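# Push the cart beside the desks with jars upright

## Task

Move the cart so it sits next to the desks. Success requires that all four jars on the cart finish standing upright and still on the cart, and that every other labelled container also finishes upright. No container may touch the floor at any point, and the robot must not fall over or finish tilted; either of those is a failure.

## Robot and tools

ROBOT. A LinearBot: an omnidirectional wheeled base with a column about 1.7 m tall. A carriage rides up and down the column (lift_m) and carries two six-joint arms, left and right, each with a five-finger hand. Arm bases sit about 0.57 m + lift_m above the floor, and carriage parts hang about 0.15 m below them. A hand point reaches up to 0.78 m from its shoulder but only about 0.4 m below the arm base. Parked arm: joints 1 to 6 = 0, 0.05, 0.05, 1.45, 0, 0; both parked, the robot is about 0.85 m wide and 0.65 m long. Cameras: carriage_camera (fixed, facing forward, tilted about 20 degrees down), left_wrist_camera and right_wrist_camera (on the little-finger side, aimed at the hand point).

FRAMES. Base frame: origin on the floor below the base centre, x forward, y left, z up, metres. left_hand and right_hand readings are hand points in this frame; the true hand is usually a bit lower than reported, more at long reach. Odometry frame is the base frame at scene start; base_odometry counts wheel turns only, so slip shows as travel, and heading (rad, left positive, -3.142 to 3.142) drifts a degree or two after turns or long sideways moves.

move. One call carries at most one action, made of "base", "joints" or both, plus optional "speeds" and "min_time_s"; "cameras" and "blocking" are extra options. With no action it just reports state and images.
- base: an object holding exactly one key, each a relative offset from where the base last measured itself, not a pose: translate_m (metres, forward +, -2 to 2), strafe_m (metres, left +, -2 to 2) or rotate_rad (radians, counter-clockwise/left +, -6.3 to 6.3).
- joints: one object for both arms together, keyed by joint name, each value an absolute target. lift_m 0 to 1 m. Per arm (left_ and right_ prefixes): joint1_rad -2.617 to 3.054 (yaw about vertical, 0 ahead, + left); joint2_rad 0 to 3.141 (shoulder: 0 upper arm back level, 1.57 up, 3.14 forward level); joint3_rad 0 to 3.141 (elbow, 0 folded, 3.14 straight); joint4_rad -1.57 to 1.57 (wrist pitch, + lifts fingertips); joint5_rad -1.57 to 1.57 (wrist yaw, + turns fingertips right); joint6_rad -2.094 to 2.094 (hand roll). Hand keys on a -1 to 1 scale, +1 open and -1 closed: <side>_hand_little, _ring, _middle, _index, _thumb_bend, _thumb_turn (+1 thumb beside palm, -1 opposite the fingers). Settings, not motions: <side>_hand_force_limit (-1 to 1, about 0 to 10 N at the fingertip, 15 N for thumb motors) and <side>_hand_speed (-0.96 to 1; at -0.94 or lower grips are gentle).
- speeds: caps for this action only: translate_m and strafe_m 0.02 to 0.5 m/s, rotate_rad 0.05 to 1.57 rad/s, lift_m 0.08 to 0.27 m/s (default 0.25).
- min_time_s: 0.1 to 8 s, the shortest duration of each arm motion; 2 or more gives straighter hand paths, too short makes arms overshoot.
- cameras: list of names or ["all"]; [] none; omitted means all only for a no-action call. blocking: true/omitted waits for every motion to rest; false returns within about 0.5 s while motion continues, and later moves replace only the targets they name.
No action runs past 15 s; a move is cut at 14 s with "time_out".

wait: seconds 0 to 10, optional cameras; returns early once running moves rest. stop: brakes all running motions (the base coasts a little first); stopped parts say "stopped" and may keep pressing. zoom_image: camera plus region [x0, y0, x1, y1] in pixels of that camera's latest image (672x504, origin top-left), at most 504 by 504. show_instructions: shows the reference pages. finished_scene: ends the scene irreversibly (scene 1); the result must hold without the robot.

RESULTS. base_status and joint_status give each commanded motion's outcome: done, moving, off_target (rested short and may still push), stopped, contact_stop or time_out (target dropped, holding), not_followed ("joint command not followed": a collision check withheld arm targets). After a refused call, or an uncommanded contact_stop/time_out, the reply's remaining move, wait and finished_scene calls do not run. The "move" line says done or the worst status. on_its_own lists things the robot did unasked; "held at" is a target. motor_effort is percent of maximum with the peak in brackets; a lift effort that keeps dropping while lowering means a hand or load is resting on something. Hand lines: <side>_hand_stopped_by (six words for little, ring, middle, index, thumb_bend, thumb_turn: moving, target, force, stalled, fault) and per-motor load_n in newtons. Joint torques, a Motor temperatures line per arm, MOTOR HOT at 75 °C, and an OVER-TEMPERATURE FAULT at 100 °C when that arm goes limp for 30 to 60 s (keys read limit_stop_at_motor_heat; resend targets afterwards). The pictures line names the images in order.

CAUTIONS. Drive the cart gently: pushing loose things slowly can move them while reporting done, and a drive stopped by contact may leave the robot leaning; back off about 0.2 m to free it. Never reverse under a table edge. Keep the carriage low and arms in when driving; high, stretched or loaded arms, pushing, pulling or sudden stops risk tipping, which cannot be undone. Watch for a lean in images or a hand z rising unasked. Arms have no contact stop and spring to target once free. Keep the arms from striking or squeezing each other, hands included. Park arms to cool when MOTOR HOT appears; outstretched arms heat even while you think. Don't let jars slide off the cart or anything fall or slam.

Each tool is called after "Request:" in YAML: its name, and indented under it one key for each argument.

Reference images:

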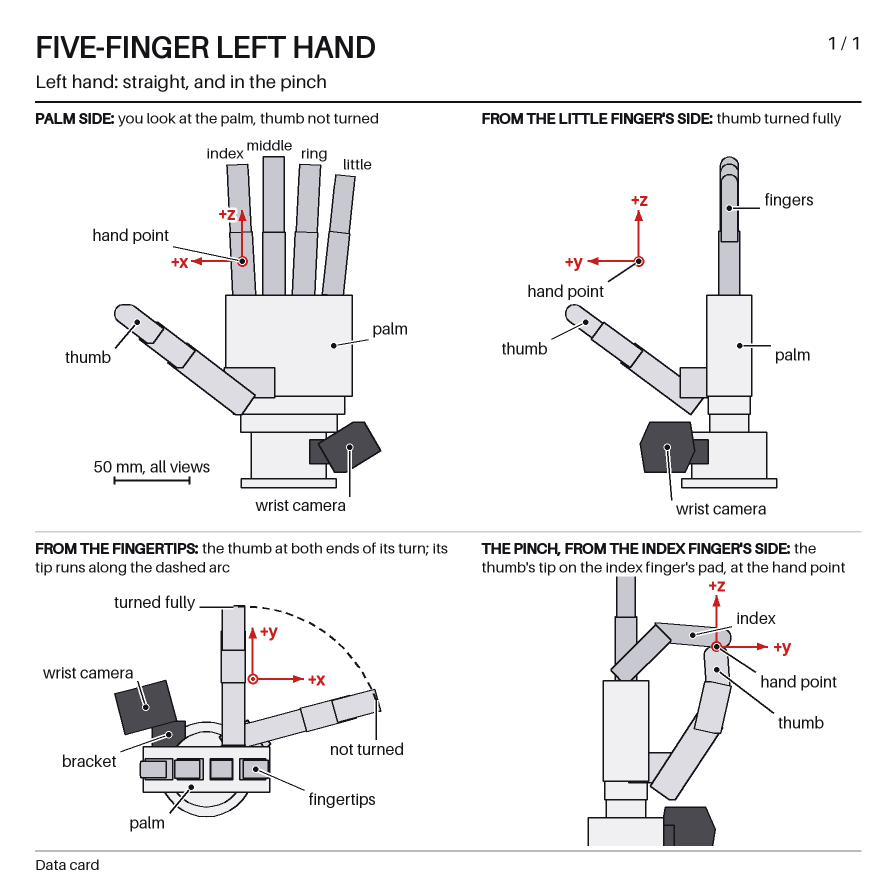

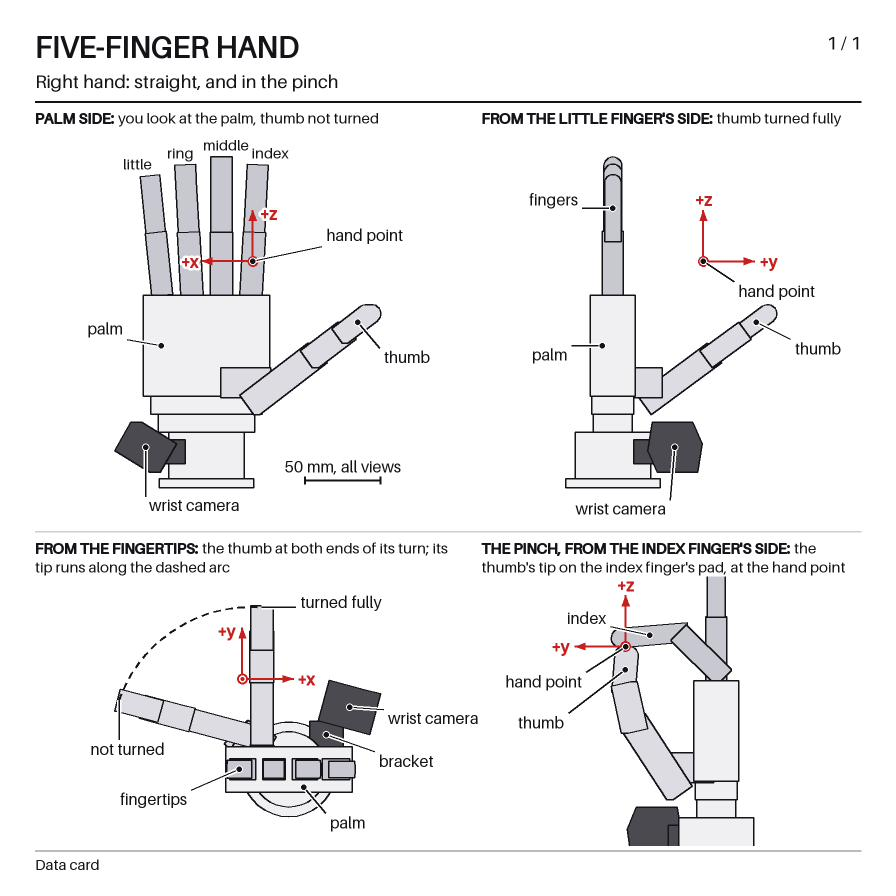

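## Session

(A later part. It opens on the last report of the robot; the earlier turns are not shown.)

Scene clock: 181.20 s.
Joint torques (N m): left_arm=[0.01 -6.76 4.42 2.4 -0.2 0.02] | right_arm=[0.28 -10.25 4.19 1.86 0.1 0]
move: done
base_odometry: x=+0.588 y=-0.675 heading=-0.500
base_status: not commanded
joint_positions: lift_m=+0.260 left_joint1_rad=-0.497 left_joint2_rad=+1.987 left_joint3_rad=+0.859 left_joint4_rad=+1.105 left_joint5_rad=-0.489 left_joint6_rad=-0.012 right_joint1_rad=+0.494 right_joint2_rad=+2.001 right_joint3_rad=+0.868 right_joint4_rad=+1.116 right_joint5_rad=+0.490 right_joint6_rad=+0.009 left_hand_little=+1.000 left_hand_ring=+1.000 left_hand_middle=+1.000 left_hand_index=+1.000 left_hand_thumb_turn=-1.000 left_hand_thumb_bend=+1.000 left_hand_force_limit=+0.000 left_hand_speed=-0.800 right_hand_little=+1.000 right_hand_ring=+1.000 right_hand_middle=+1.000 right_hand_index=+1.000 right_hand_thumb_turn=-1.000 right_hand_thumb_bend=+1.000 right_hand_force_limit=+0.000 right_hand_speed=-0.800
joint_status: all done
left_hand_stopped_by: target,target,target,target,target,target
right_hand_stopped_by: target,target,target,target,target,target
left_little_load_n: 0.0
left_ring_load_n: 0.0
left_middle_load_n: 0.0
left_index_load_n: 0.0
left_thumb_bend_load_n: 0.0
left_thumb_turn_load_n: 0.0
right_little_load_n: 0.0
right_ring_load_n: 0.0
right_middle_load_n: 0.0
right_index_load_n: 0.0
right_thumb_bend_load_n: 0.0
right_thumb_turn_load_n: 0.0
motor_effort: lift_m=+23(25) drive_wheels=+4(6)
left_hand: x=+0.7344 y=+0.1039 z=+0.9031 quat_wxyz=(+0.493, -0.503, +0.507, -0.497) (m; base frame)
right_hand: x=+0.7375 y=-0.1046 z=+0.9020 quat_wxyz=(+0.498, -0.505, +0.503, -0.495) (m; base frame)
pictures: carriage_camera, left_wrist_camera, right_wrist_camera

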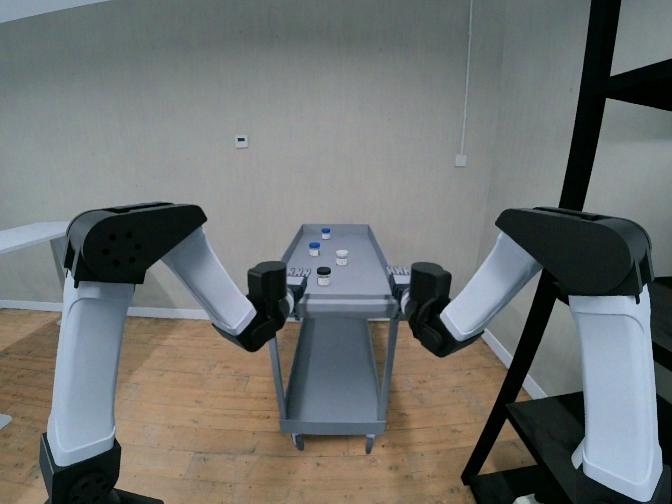

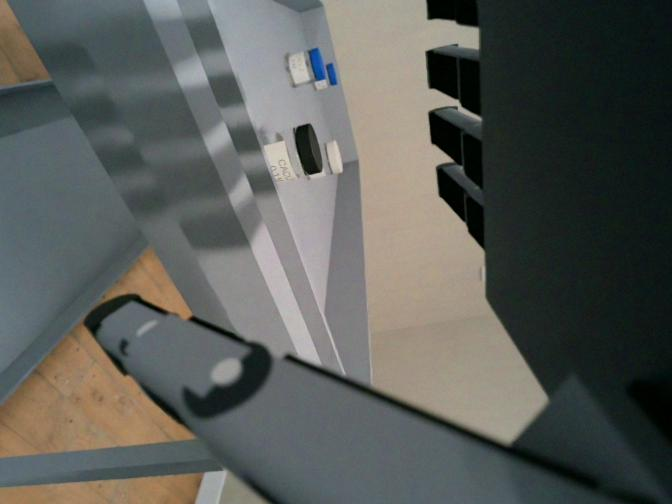

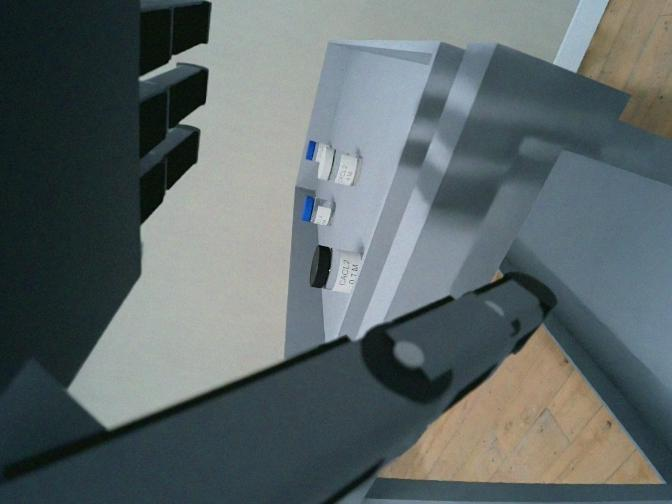

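Request:
move:
  joints: {"lift_m":0.22}
  speeds: {"lift_m":0.08}
  cameras: ["all"]

Request:
zoom_image:
  camera: "carriage_camera"
  region: [260, 230, 420, 350]

Scene clock: 187.87 s.
Joint torques (N m): left_arm=[-0.17 -6.91 4.33 2.42 -0.2 0.03] | right_arm=[0.17 -10.19 4.19 1.83 0.08 0]
move: done
base_odometry: x=+0.588 y=-0.675 heading=-0.500
base_status: not commanded
joint_positions: lift_m=+0.220 left_joint1_rad=-0.497 left_joint2_rad=+1.987 left_joint3_rad=+0.859 left_joint4_rad=+1.105 left_joint5_rad=-0.489 left_joint6_rad=-0.012 right_joint1_rad=+0.494 right_joint2_rad=+2.002 right_joint3_rad=+0.868 right_joint4_rad=+1.116 right_joint5_rad=+0.490 right_joint6_rad=+0.009 left_hand_little=+1.000 left_hand_ring=+1.000 left_hand_middle=+1.000 left_hand_index=+1.000 left_hand_thumb_turn=-1.000 left_hand_thumb_bend=+1.000 left_hand_force_limit=+0.000 left_hand_speed=-0.800 right_hand_little=+1.000 right_hand_ring=+1.000 right_hand_middle=+1.000 right_hand_index=+1.000 right_hand_thumb_turn=-1.000 right_hand_thumb_bend=+1.000 right_hand_force_limit=+0.000 right_hand_speed=-0.800
joint_status: all done
left_hand_stopped_by: target,target,target,target,target,target
right_hand_stopped_by: target,target,target,target,target,target
left_little_load_n: 0.0
left_ring_load_n: 0.0
left_middle_load_n: 0.0
left_index_load_n: 0.0
left_thumb_bend_load_n: 0.0
left_thumb_turn_load_n: 0.0
right_little_load_n: 0.0
right_ring_load_n: 0.0
right_middle_load_n: 0.0
right_index_load_n: 0.0
right_thumb_bend_load_n: 0.0
right_thumb_turn_load_n: 0.0
motor_effort: lift_m=+23(24) drive_wheels=+4(6)
left_hand: x=+0.7344 y=+0.1039 z=+0.8628 quat_wxyz=(+0.493, -0.503, +0.507, -0.497) (m; base frame)
right_hand: x=+0.7375 y=-0.1046 z=+0.8618 quat_wxyz=(+0.497, -0.505, +0.503, -0.495) (m; base frame)
pictures: carriage_camera, left_wrist_camera, right_wrist_camera

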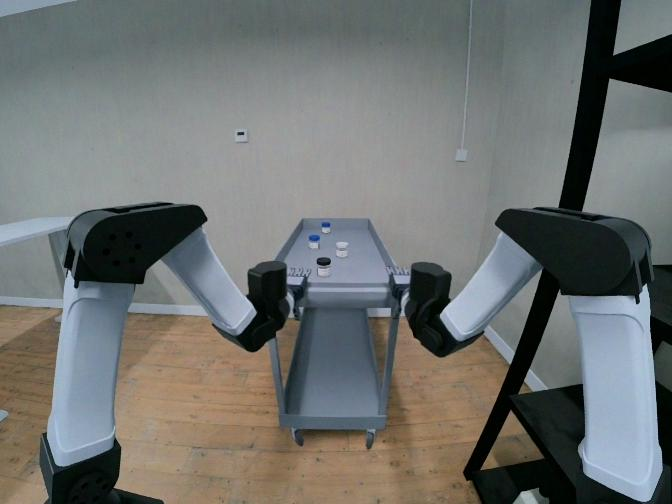

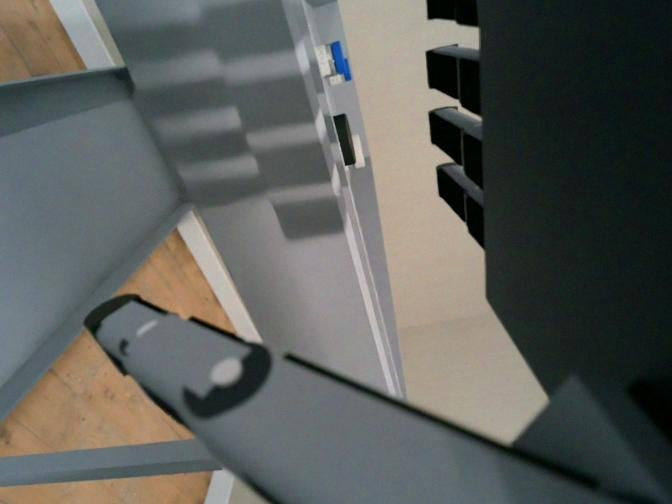

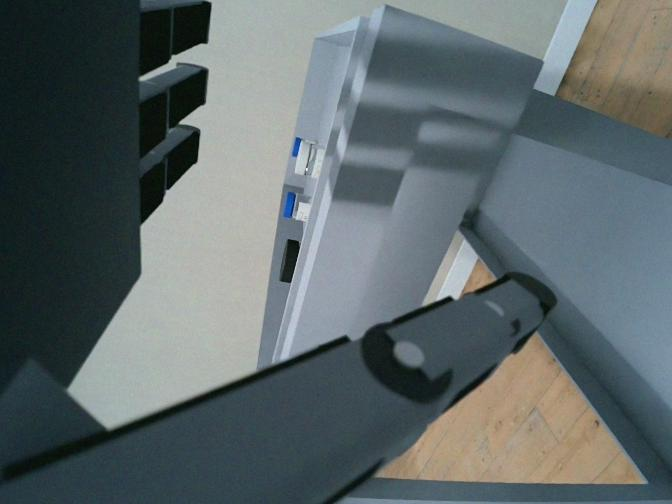

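Scaled by 3.150.

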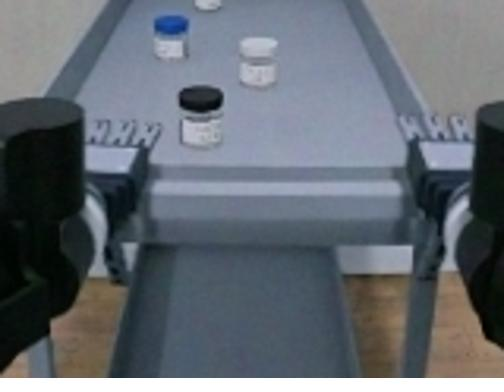

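Request:
move:
  joints: {"left_hand_force_limit":-0.4,"right_hand_force_limit":-0.4,"left_hand_little":-0.4,"left_hand_ring":-0.4,"left_hand_middle":-0.4,"left_hand_index":-0.4,"right_hand_little":-0.4,"right_hand_ring":-0.4,"right_hand_middle":-0.4,"right_hand_index":-0.4}
  cameras: ["all"]

Request:
zoom_image:
  camera: "carriage_camera"
  region: [260, 230, 420, 350]

Scene clock: 196.33 s.
Joint torques (N m): left_arm=[-0.03 -6.97 4.4 2.19 -0.2 0.03] | right_arm=[0.31 -10.18 4.25 1.8 0.1 0]
move: done
base_odometry: x=+0.588 y=-0.675 heading=-0.500
base_status: not commanded
joint_positions: lift_m=+0.220 left_joint1_rad=-0.497 left_joint2_rad=+1.987 left_joint3_rad=+0.859 left_joint4_rad=+1.122 left_joint5_rad=-0.489 left_joint6_rad=-0.012 right_joint1_rad=+0.494 right_joint2_rad=+2.002 right_joint3_rad=+0.868 right_joint4_rad=+1.116 right_joint5_rad=+0.490 right_joint6_rad=+0.009 left_hand_little=-0.400 left_hand_ring=-0.400 left_hand_middle=-0.400 left_hand_index=-0.400 left_hand_thumb_turn=-1.000 left_hand_thumb_bend=+1.000 left_hand_force_limit=-0.400 left_hand_speed=-0.800 right_hand_little=-0.400 right_hand_ring=-0.400 right_hand_middle=-0.400 right_hand_index=-0.400 right_hand_thumb_turn=-1.000 right_hand_thumb_bend=+1.000 right_hand_force_limit=-0.400 right_hand_speed=-0.800
joint_status: all done
left_hand_stopped_by: target,target,target,target,target,target
right_hand_stopped_by: target,target,target,target,target,target
left_little_load_n: 0.0
left_ring_load_n: 0.0
left_middle_load_n: 0.0
left_index_load_n: 0.0
left_thumb_bend_load_n: 0.0
left_thumb_turn_load_n: 0.0
right_little_load_n: 0.0
right_ring_load_n: 0.0
right_middle_load_n: 0.0
right_index_load_n: 0.0
right_thumb_bend_load_n: 0.0
right_thumb_turn_load_n: 0.0
motor_effort: lift_m=+23(23) drive_wheels=+4(4)
left_hand: x=+0.7353 y=+0.1034 z=+0.8673 quat_wxyz=(+0.494, -0.502, +0.501, -0.503) (m; base frame)
right_hand: x=+0.7375 y=-0.1046 z=+0.8618 quat_wxyz=(+0.497, -0.505, +0.503, -0.495) (m; base frame)
pictures: carriage_camera, left_wrist_camera, right_wrist_camera

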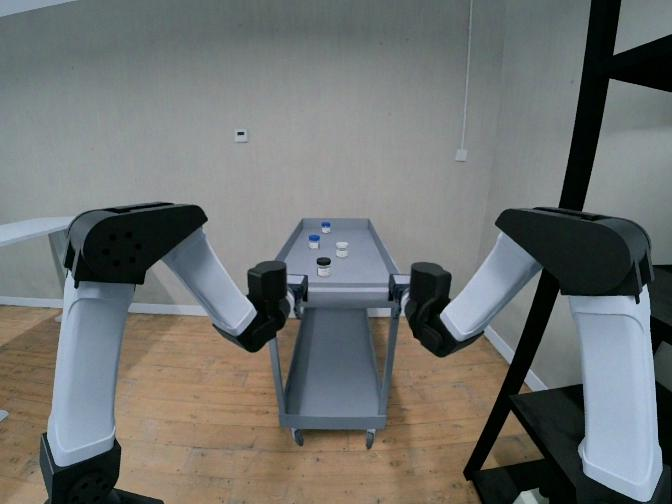

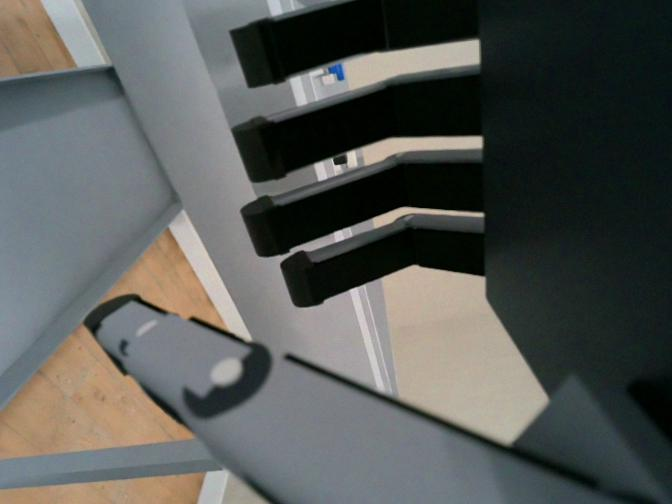

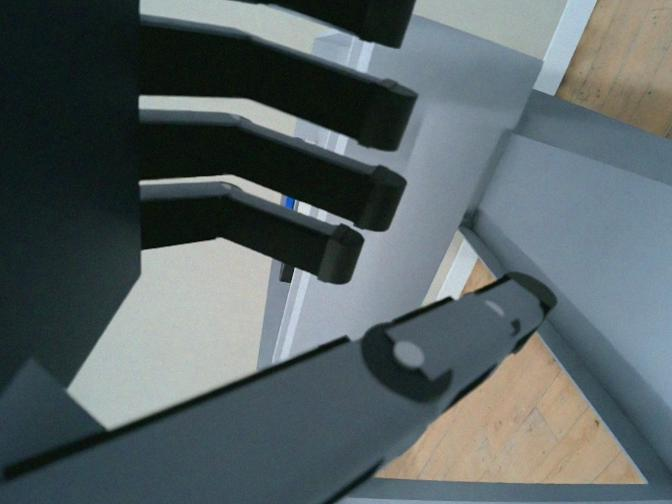

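Scaled by 3.150.

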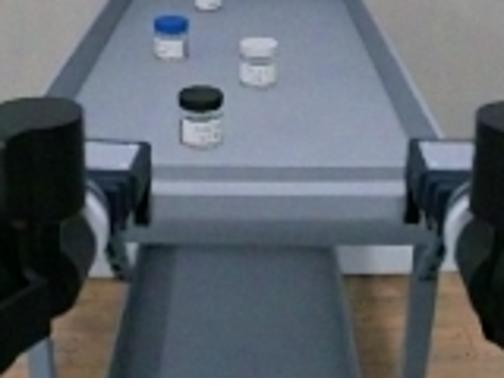

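Request:
move:
  joints: {"lift_m":0.3,"left_hand_little":1,"left_hand_ring":1,"left_hand_middle":1,"left_hand_index":1,"right_hand_little":1,"right_hand_ring":1,"right_hand_middle":1,"right_hand_index":1}
  cameras: []

Request:
move:
  base: {"translate_m": 0.09}
  speeds: {"translate_m":0.15}
  cameras: []

Request:
move:
  joints: {"lift_m":0.24}
  speeds: {"lift_m":0.08}
  cameras: ["all"]

Request:
zoom_image:
  camera: "carriage_camera"
  region: [260, 230, 420, 350]

Scene clock: 217.17 s.
Joint torques (N m): left_arm=[-0.06 -6.95 4.38 2.34 -0.2 0.03] | right_arm=[0.2 -10.28 4.15 1.81 0.1 -0.01]
move: done
base_odometry: x=+0.588 y=-0.675 heading=-0.500
base_status: not commanded
joint_positions: lift_m=+0.300 left_joint1_rad=-0.497 left_joint2_rad=+1.987 left_joint3_rad=+0.859 left_joint4_rad=+1.111 left_joint5_rad=-0.489 left_joint6_rad=-0.012 right_joint1_rad=+0.494 right_joint2_rad=+2.002 right_joint3_rad=+0.868 right_joint4_rad=+1.118 right_joint5_rad=+0.490 right_joint6_rad=+0.009 left_hand_little=+1.000 left_hand_ring=+1.000 left_hand_middle=+1.000 left_hand_index=+1.000 left_hand_thumb_turn=-1.000 left_hand_thumb_bend=+1.000 left_hand_force_limit=-0.400 left_hand_speed=-0.800 right_hand_little=+1.000 right_hand_ring=+1.000 right_hand_middle=+1.000 right_hand_index=+1.000 right_hand_thumb_turn=-1.000 right_hand_thumb_bend=+1.000 right_hand_force_limit=-0.400 right_hand_speed=-0.800
joint_status: all done
left_hand_stopped_by: target,target,target,target,target,target
right_hand_stopped_by: target,target,target,target,target,target
left_little_load_n: 0.0
left_ring_load_n: 0.0
left_middle_load_n: 0.0
left_index_load_n: 0.0
left_thumb_bend_load_n: 0.0
left_thumb_turn_load_n: 0.0
right_little_load_n: 0.0
right_ring_load_n: 0.0
right_middle_load_n: 0.0
right_index_load_n: 0.0
right_thumb_bend_load_n: 0.0
right_thumb_turn_load_n: 0.0
motor_effort: lift_m=+21(28) drive_wheels=+4(6)
left_hand: x=+0.7347 y=+0.1037 z=+0.9444 quat_wxyz=(+0.493, -0.503, +0.505, -0.499) (m; base frame)
right_hand: x=+0.7377 y=-0.1046 z=+0.9424 quat_wxyz=(+0.498, -0.504, +0.503, -0.495) (m; base frame)
pictures: none
No camera images: "cameras" was empty.

Scene clock: 218.67 s.
Joint torques (N m): left_arm=[0.03 -7.09 4.26 2.33 -0.19 0.03] | right_arm=[0.18 -10.26 4.22 1.78 0.07 0.01]
move: done
base_odometry: x=+0.668 y=-0.718 heading=-0.500
base_status: done
joint_positions: lift_m=+0.300 left_joint1_rad=-0.498 left_joint2_rad=+1.987 left_joint3_rad=+0.859 left_joint4_rad=+1.111 left_joint5_rad=-0.491 left_joint6_rad=-0.012 right_joint1_rad=+0.495 right_joint2_rad=+2.002 right_joint3_rad=+0.868 right_joint4_rad=+1.118 right_joint5_rad=+0.490 right_joint6_rad=+0.009 left_hand_little=+1.000 left_hand_ring=+1.000 left_hand_middle=+1.000 left_hand_index=+1.000 left_hand_thumb_turn=-1.000 left_hand_thumb_bend=+1.000 left_hand_force_limit=-0.400 left_hand_speed=-0.800 right_hand_little=+1.000 right_hand_ring=+1.000 right_hand_middle=+1.000 right_hand_index=+1.000 right_hand_thumb_turn=-1.000 right_hand_thumb_bend=+1.000 right_hand_force_limit=-0.400 right_hand_speed=-0.800
joint_status: not commanded
left_hand_stopped_by: target,target,target,target,target,target
right_hand_stopped_by: target,target,target,target,target,target
left_little_load_n: 0.0
left_ring_load_n: 0.0
left_middle_load_n: 0.0
left_index_load_n: 0.0
left_thumb_bend_load_n: 0.0
left_thumb_turn_load_n: 0.0
right_little_load_n: 0.0
right_ring_load_n: 0.0
right_middle_load_n: 0.0
right_index_load_n: 0.0
right_thumb_bend_load_n: 0.0
right_thumb_turn_load_n: 0.0
motor_effort: lift_m=+22(22) drive_wheels=-5(12)
left_hand: x=+0.7347 y=+0.1038 z=+0.9444 quat_wxyz=(+0.493, -0.503, +0.505, -0.499) (m; base frame)
right_hand: x=+0.7375 y=-0.1042 z=+0.9424 quat_wxyz=(+0.498, -0.504, +0.503, -0.495) (m; base frame)
pictures: none
No camera images: "cameras" was empty.

Scene clock: 219.80 s.
Joint torques (N m): left_arm=[0.06 -7.15 4.07 1.36 -0.11 0.02] | right_arm=[0.31 -10.03 4.18 0.91 0.02 -0.02]
move: done
base_odometry: x=+0.668 y=-0.718 heading=-0.500
base_status: not commanded
joint_positions: lift_m=+0.240 left_joint1_rad=-0.498 left_joint2_rad=+1.987 left_joint3_rad=+0.863 left_joint4_rad=+1.189 left_joint5_rad=-0.496 left_joint6_rad=-0.012 right_joint1_rad=+0.495 right_joint2_rad=+2.001 right_joint3_rad=+0.868 right_joint4_rad=+1.205 right_joint5_rad=+0.495 right_joint6_rad=+0.009 left_hand_little=+1.000 left_hand_ring=+1.000 left_hand_middle=+1.000 left_hand_index=+1.000 left_hand_thumb_turn=-1.000 left_hand_thumb_bend=+0.999 left_hand_force_limit=-0.400 left_hand_speed=-0.800 right_hand_little=+1.000 right_hand_ring=+1.000 right_hand_middle=+1.000 right_hand_index=+1.000 right_hand_thumb_turn=-1.000 right_hand_thumb_bend=+0.999 right_hand_force_limit=-0.400 right_hand_speed=-0.800
joint_status: all done
left_hand_stopped_by: target,target,target,target,target,target
right_hand_stopped_by: target,target,target,target,target,target
left_little_load_n: 0.0
left_ring_load_n: 0.0
left_middle_load_n: 0.0
left_index_load_n: 0.0
left_thumb_bend_load_n: -3.5
left_thumb_turn_load_n: -0.5
right_little_load_n: 0.0
right_ring_load_n: 0.0
right_middle_load_n: 0.0
right_index_load_n: 0.0
right_thumb_bend_load_n: -5.0
right_thumb_turn_load_n: 0.0
motor_effort: lift_m=+22(25) drive_wheels=-5(6)
left_hand: x=+0.7394 y=+0.1023 z=+0.9066 quat_wxyz=(+0.503, -0.496, +0.475, -0.525) (m; base frame)
right_hand: x=+0.7417 y=-0.1030 z=+0.9054 quat_wxyz=(+0.526, -0.473, +0.495, -0.505) (m; base frame)
pictures: carriage_camera, left_wrist_camera, right_wrist_camera

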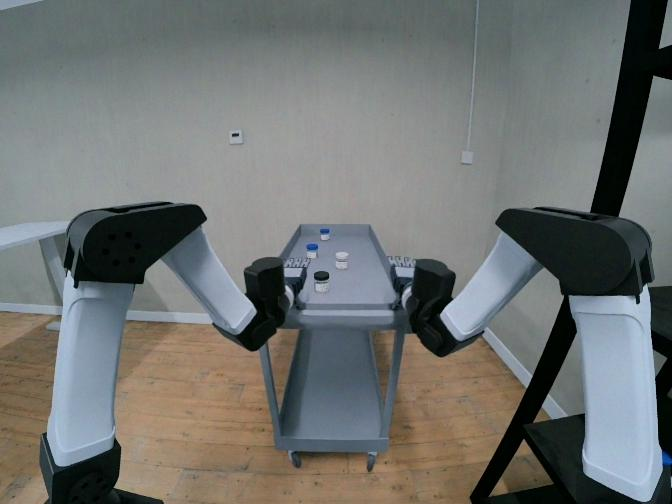

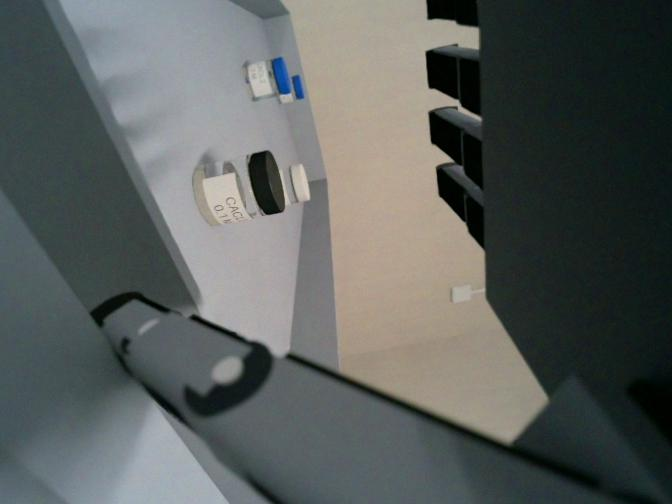

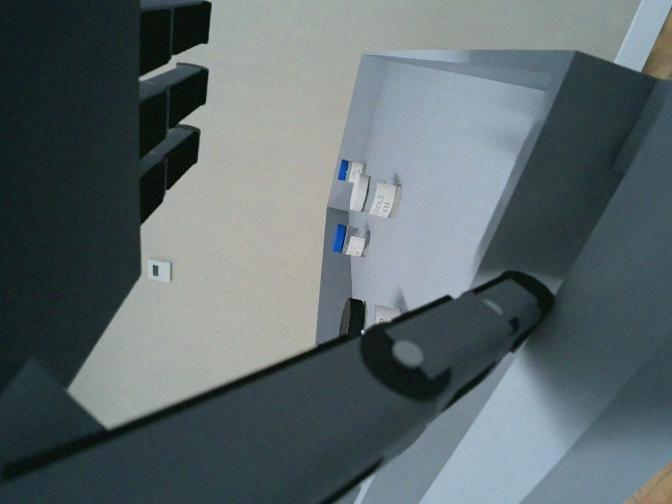

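Scaled by 3.150.

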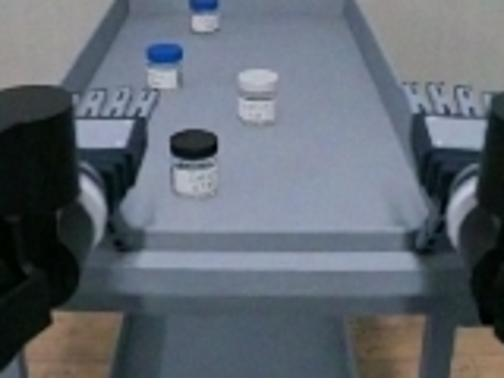

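Request:
move:
  joints: {"lift_m":0.3}
  cameras: []

Request:
move:
  base: {"translate_m": -0.03}
  speeds: {"translate_m":0.1}
  cameras: ["all"]

Request:
zoom_image:
  camera: "right_wrist_camera"
  region: [300, 0, 672, 504]

Scene clock: 247.30 s.
Joint torques (N m): left_arm=[-0.17 -7.1 4.11 2.21 -0.12 0.02] | right_arm=[0.12 -10.1 4.23 1.66 0.04 0]
move: done
base_odometry: x=+0.668 y=-0.718 heading=-0.500
base_status: not commanded
joint_positions: lift_m=+0.300 left_joint1_rad=-0.498 left_joint2_rad=+1.987 left_joint3_rad=+0.861 left_joint4_rad=+1.123 left_joint5_rad=-0.496 left_joint6_rad=-0.012 right_joint1_rad=+0.495 right_joint2_rad=+2.002 right_joint3_rad=+0.868 right_joint4_rad=+1.135 right_joint5_rad=+0.495 right_joint6_rad=+0.009 left_hand_little=+1.000 left_hand_ring=+1.000 left_hand_middle=+1.000 left_hand_index=+1.000 left_hand_thumb_turn=-1.000 left_hand_thumb_bend=+1.000 left_hand_force_limit=-0.400 left_hand_speed=-0.800 right_hand_little=+1.000 right_hand_ring=+1.000 right_hand_middle=+1.000 right_hand_index=+1.000 right_hand_thumb_turn=-1.000 right_hand_thumb_bend=+1.000 right_hand_force_limit=-0.400 right_hand_speed=-0.800
joint_status: all done
left_hand_stopped_by: target,target,target,target,target,target
right_hand_stopped_by: target,target,target,target,target,target
left_little_load_n: 0.0
left_ring_load_n: 0.0
left_middle_load_n: 0.0
left_index_load_n: -0.5
left_thumb_bend_load_n: 0.0
left_thumb_turn_load_n: 0.0
right_little_load_n: 0.0
right_ring_load_n: 0.0
right_middle_load_n: 0.0
right_index_load_n: 0.0
right_thumb_bend_load_n: 0.0
right_thumb_turn_load_n: 0.0
motor_effort: lift_m=+21(25) drive_wheels=+3(5)
left_hand: x=+0.7359 y=+0.1042 z=+0.9484 quat_wxyz=(+0.496, -0.503, +0.499, -0.502) (m; base frame)
right_hand: x=+0.7386 y=-0.1047 z=+0.9468 quat_wxyz=(+0.503, -0.497, +0.502, -0.498) (m; base frame)
pictures: none
No camera images: "cameras" was empty.

Scene clock: 248.37 s.
Joint torques (N m): left_arm=[0.08 -7.13 4.07 2.23 -0.12 0.02] | right_arm=[0.23 -10.18 4.12 1.68 -0.01 0.01]
move: done
base_odometry: x=+0.641 y=-0.704 heading=-0.500
base_status: done
joint_positions: lift_m=+0.300 left_joint1_rad=-0.498 left_joint2_rad=+1.987 left_joint3_rad=+0.861 left_joint4_rad=+1.118 left_joint5_rad=-0.496 left_joint6_rad=-0.012 right_joint1_rad=+0.495 right_joint2_rad=+2.002 right_joint3_rad=+0.868 right_joint4_rad=+1.131 right_joint5_rad=+0.495 right_joint6_rad=+0.009 left_hand_little=+1.000 left_hand_ring=+1.000 left_hand_middle=+1.000 left_hand_index=+1.000 left_hand_thumb_turn=-1.000 left_hand_thumb_bend=+1.000 left_hand_force_limit=-0.400 left_hand_speed=-0.800 right_hand_little=+1.000 right_hand_ring=+1.000 right_hand_middle=+1.000 right_hand_index=+1.000 right_hand_thumb_turn=-1.000 right_hand_thumb_bend=+1.000 right_hand_force_limit=-0.400 right_hand_speed=-0.800
joint_status: not commanded
left_hand_stopped_by: target,target,target,target,target,target
right_hand_stopped_by: target,target,target,target,target,target
left_little_load_n: 0.0
left_ring_load_n: 0.0
left_middle_load_n: 0.0
left_index_load_n: 0.0
left_thumb_bend_load_n: 0.0
left_thumb_turn_load_n: 0.0
right_little_load_n: -0.5
right_ring_load_n: 0.0
right_middle_load_n: 0.0
right_index_load_n: 0.0
right_thumb_bend_load_n: 0.0
right_thumb_turn_load_n: 0.0
motor_effort: lift_m=+21(22) drive_wheels=+0(13)
left_hand: x=+0.7356 y=+0.1043 z=+0.9471 quat_wxyz=(+0.496, -0.503, +0.500, -0.501) (m; base frame)
right_hand: x=+0.7384 y=-0.1048 z=+0.9458 quat_wxyz=(+0.501, -0.498, +0.503, -0.498) (m; base frame)
pictures: carriage_camera, left_wrist_camera, right_wrist_camera

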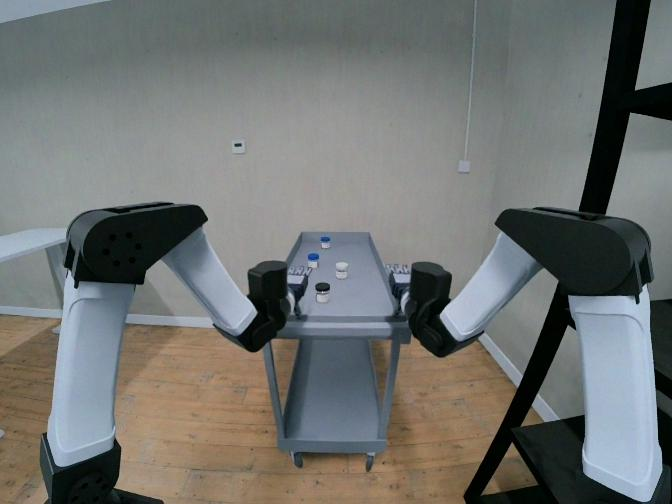

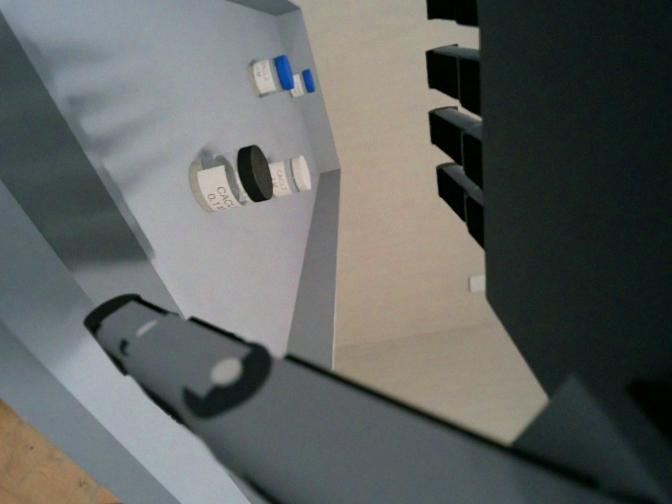

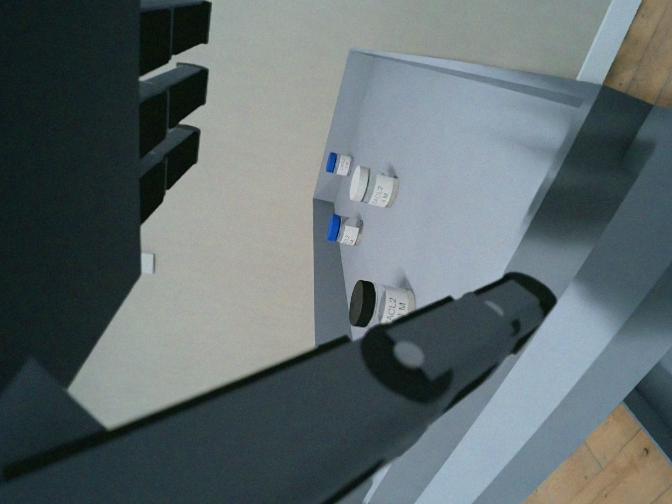

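Scaled by 1.000.

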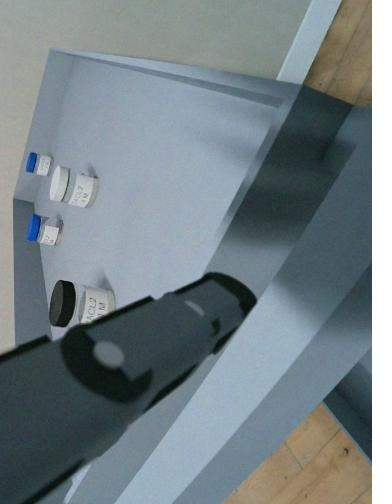

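Request:
move:
  joints: {"lift_m":0.235}
  speeds: {"lift_m":0.08}
  cameras: ["all"]

Scene clock: 256.63 s.
Joint torques (N m): left_arm=[0.24 -7.04 4.26 2.38 -0.11 0] | right_arm=[0.28 -10.35 4.16 1.71 0.03 -0.01]
move: done
base_odometry: x=+0.641 y=-0.704 heading=-0.500
base_status: not commanded
joint_positions: lift_m=+0.235 left_joint1_rad=-0.501 left_joint2_rad=+1.985 left_joint3_rad=+0.861 left_joint4_rad=+1.108 left_joint5_rad=-0.499 left_joint6_rad=-0.010 right_joint1_rad=+0.495 right_joint2_rad=+2.002 right_joint3_rad=+0.868 right_joint4_rad=+1.124 right_joint5_rad=+0.495 right_joint6_rad=+0.009 left_hand_little=+1.000 left_hand_ring=+1.000 left_hand_middle=+1.000 left_hand_index=+1.000 left_hand_thumb_turn=-1.000 left_hand_thumb_bend=+1.000 left_hand_force_limit=-0.400 left_hand_speed=-0.800 right_hand_little=+1.000 right_hand_ring=+1.000 right_hand_middle=+1.000 right_hand_index=+1.000 right_hand_thumb_turn=-1.000 right_hand_thumb_bend=+1.000 right_hand_force_limit=-0.400 right_hand_speed=-0.800
joint_status: all done
left_hand_stopped_by: target,target,target,target,target,target
right_hand_stopped_by: target,target,target,target,target,target
left_little_load_n: 0.0
left_ring_load_n: 0.0
left_middle_load_n: 0.0
left_index_load_n: 0.0
left_thumb_bend_load_n: 0.0
left_thumb_turn_load_n: 0.0
right_little_load_n: 0.0
right_ring_load_n: 0.0
right_middle_load_n: 0.0
right_index_load_n: 0.0
right_thumb_bend_load_n: 0.0
right_thumb_turn_load_n: 0.0
motor_effort: lift_m=+22(30) drive_wheels=+0(2)
left_hand: x=+0.7346 y=+0.1038 z=+0.8804 quat_wxyz=(+0.495, -0.504, +0.503, -0.498) (m; base frame)
right_hand: x=+0.7380 y=-0.1050 z=+0.8786 quat_wxyz=(+0.499, -0.501, +0.503, -0.497) (m; base frame)
pictures: carriage_camera, left_wrist_camera, right_wrist_camera

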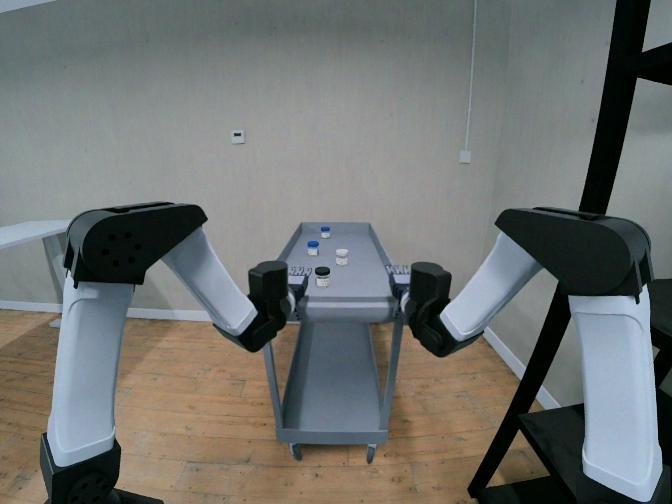

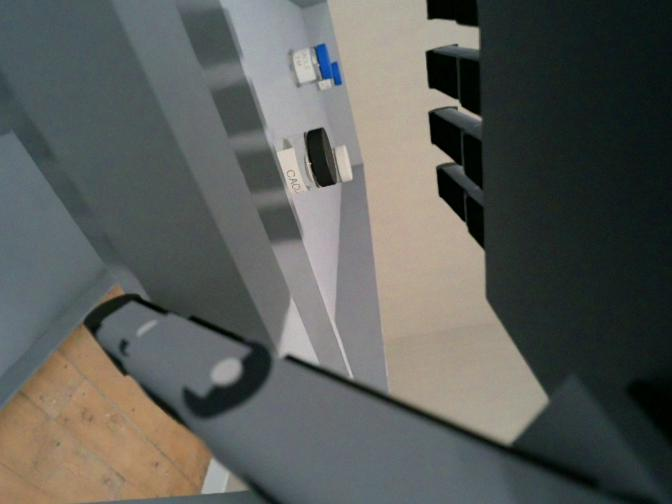

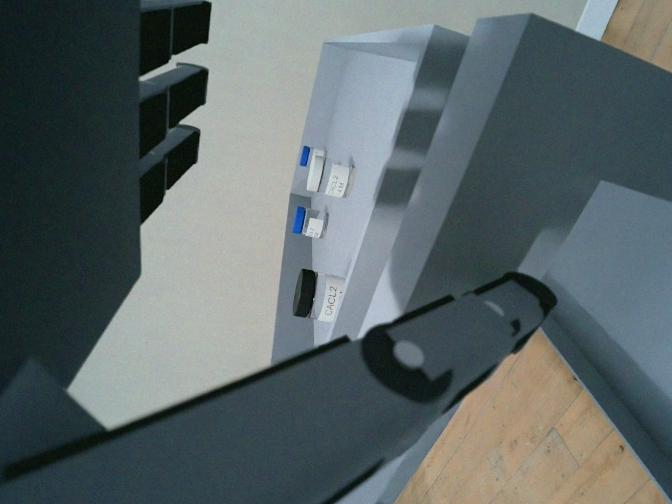

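Request:
move:
  joints: {"lift_m":0.218}
  speeds: {"lift_m":0.08}
  cameras: []

Request:
move:
  joints: {"left_hand_little":-0.1,"left_hand_ring":-0.1,"left_hand_middle":-0.1,"left_hand_index":-0.1,"right_hand_little":-0.1,"right_hand_ring":-0.1,"right_hand_middle":-0.1,"right_hand_index":-0.1}
  cameras: ["all"]

Request:
zoom_image:
  camera: "carriage_camera"
  region: [260, 230, 420, 350]

Scene clock: 262.23 s.
Joint torques (N m): left_arm=[0.28 -6.75 4.25 2.4 -0.17 -0.01] | right_arm=[0.21 -10.28 3.99 1.75 0.03 0.02]
move: done
base_odometry: x=+0.641 y=-0.704 heading=-0.500
base_status: not commanded
joint_positions: lift_m=+0.218 left_joint1_rad=-0.501 left_joint2_rad=+1.985 left_joint3_rad=+0.861 left_joint4_rad=+1.108 left_joint5_rad=-0.499 left_joint6_rad=-0.010 right_joint1_rad=+0.495 right_joint2_rad=+2.002 right_joint3_rad=+0.868 right_joint4_rad=+1.122 right_joint5_rad=+0.495 right_joint6_rad=+0.009 left_hand_little=+1.000 left_hand_ring=+1.000 left_hand_middle=+1.000 left_hand_index=+1.000 left_hand_thumb_turn=-1.000 left_hand_thumb_bend=+1.000 left_hand_force_limit=-0.400 left_hand_speed=-0.800 right_hand_little=+1.000 right_hand_ring=+1.000 right_hand_middle=+1.000 right_hand_index=+1.000 right_hand_thumb_turn=-1.000 right_hand_thumb_bend=+1.000 right_hand_force_limit=-0.400 right_hand_speed=-0.800
joint_status: all done
left_hand_stopped_by: target,target,target,target,target,target
right_hand_stopped_by: target,target,target,target,target,target
left_little_load_n: 0.0
left_ring_load_n: -0.5
left_middle_load_n: 0.0
left_index_load_n: 0.0
left_thumb_bend_load_n: 0.0
left_thumb_turn_load_n: 0.0
right_little_load_n: 0.0
right_ring_load_n: 0.0
right_middle_load_n: 0.0
right_index_load_n: 0.0
right_thumb_bend_load_n: 0.0
right_thumb_turn_load_n: 0.0
motor_effort: lift_m=+23(23) drive_wheels=-2(2)
left_hand: x=+0.7346 y=+0.1038 z=+0.8632 quat_wxyz=(+0.495, -0.504, +0.504, -0.497) (m; base frame)
right_hand: x=+0.7379 y=-0.1050 z=+0.8612 quat_wxyz=(+0.498, -0.501, +0.504, -0.497) (m; base frame)
pictures: none
No camera images: "cameras" was empty.

Scene clock: 264.70 s.
Joint torques (N m): left_arm=[0.27 -6.75 4.23 2.11 -0.1 0] | right_arm=[0.27 -10.09 4.12 1.75 0.04 0]
move: off_target
base_odometry: x=+0.641 y=-0.704 heading=-0.500
base_status: not commanded
joint_positions: lift_m=+0.218 left_joint1_rad=-0.500 left_joint2_rad=+1.985 left_joint3_rad=+0.861 left_joint4_rad=+1.128 left_joint5_rad=-0.499 left_joint6_rad=-0.010 right_joint1_rad=+0.495 right_joint2_rad=+2.002 right_joint3_rad=+0.868 right_joint4_rad=+1.122 right_joint5_rad=+0.495 right_joint6_rad=+0.009 left_hand_little=-0.100 left_hand_ring=-0.100 left_hand_middle=+0.244 left_hand_index=-0.100 left_hand_thumb_turn=-1.000 left_hand_thumb_bend=+1.000 left_hand_force_limit=-0.400 left_hand_speed=-0.800 right_hand_little=-0.100 right_hand_ring=-0.100 right_hand_middle=-0.100 right_hand_index=-0.100 right_hand_thumb_turn=-1.000 right_hand_thumb_bend=+1.000 right_hand_force_limit=-0.400 right_hand_speed=-0.800
joint_status: left_hand_middle off_target (ended at +0.244, target -0.100); the others done
left_hand_stopped_by: target,target,force,target,target,target
right_hand_stopped_by: target,target,target,target,target,target
left_little_load_n: 0.0
left_ring_load_n: 0.0
left_middle_load_n: 0.5
left_index_load_n: 0.0
left_thumb_bend_load_n: 0.0
left_thumb_turn_load_n: 0.0
right_little_load_n: 0.0
right_ring_load_n: 0.5
right_middle_load_n: -0.5
right_index_load_n: 0.0
right_thumb_bend_load_n: 0.0
right_thumb_turn_load_n: 0.0
motor_effort: lift_m=+23(23) drive_wheels=-2(2)
left_hand: x=+0.7357 y=+0.1034 z=+0.8684 quat_wxyz=(+0.497, -0.502, +0.497, -0.504) (m; base frame)
right_hand: x=+0.7379 y=-0.1050 z=+0.8613 quat_wxyz=(+0.498, -0.501, +0.504, -0.497) (m; base frame)
pictures: carriage_camera, left_wrist_camera, right_wrist_camera

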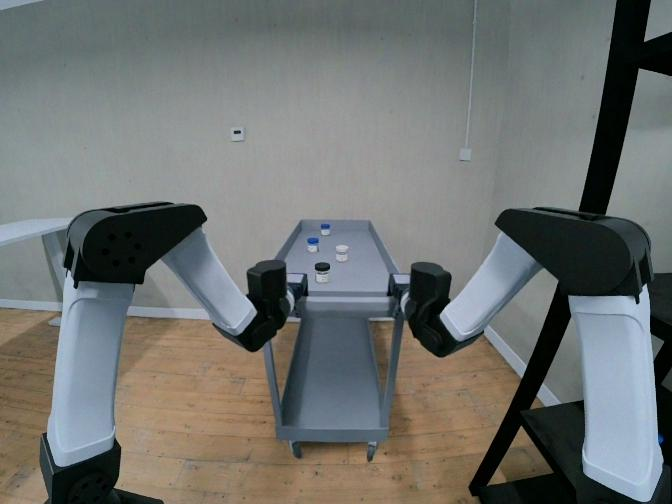

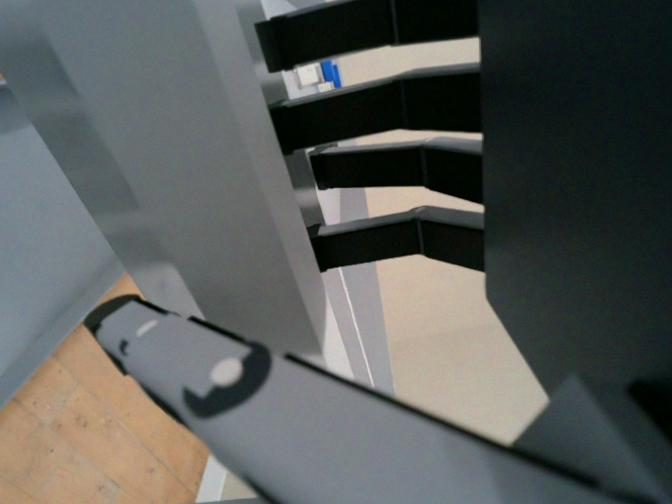

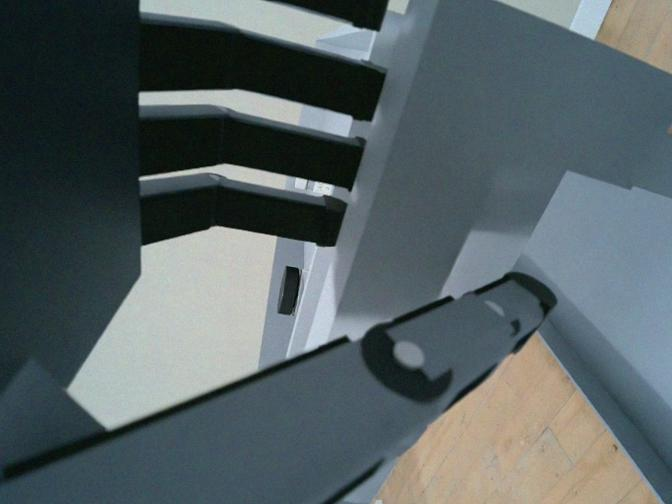

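Scaled by 3.150.

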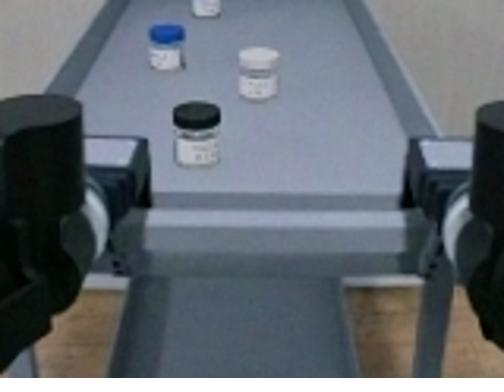

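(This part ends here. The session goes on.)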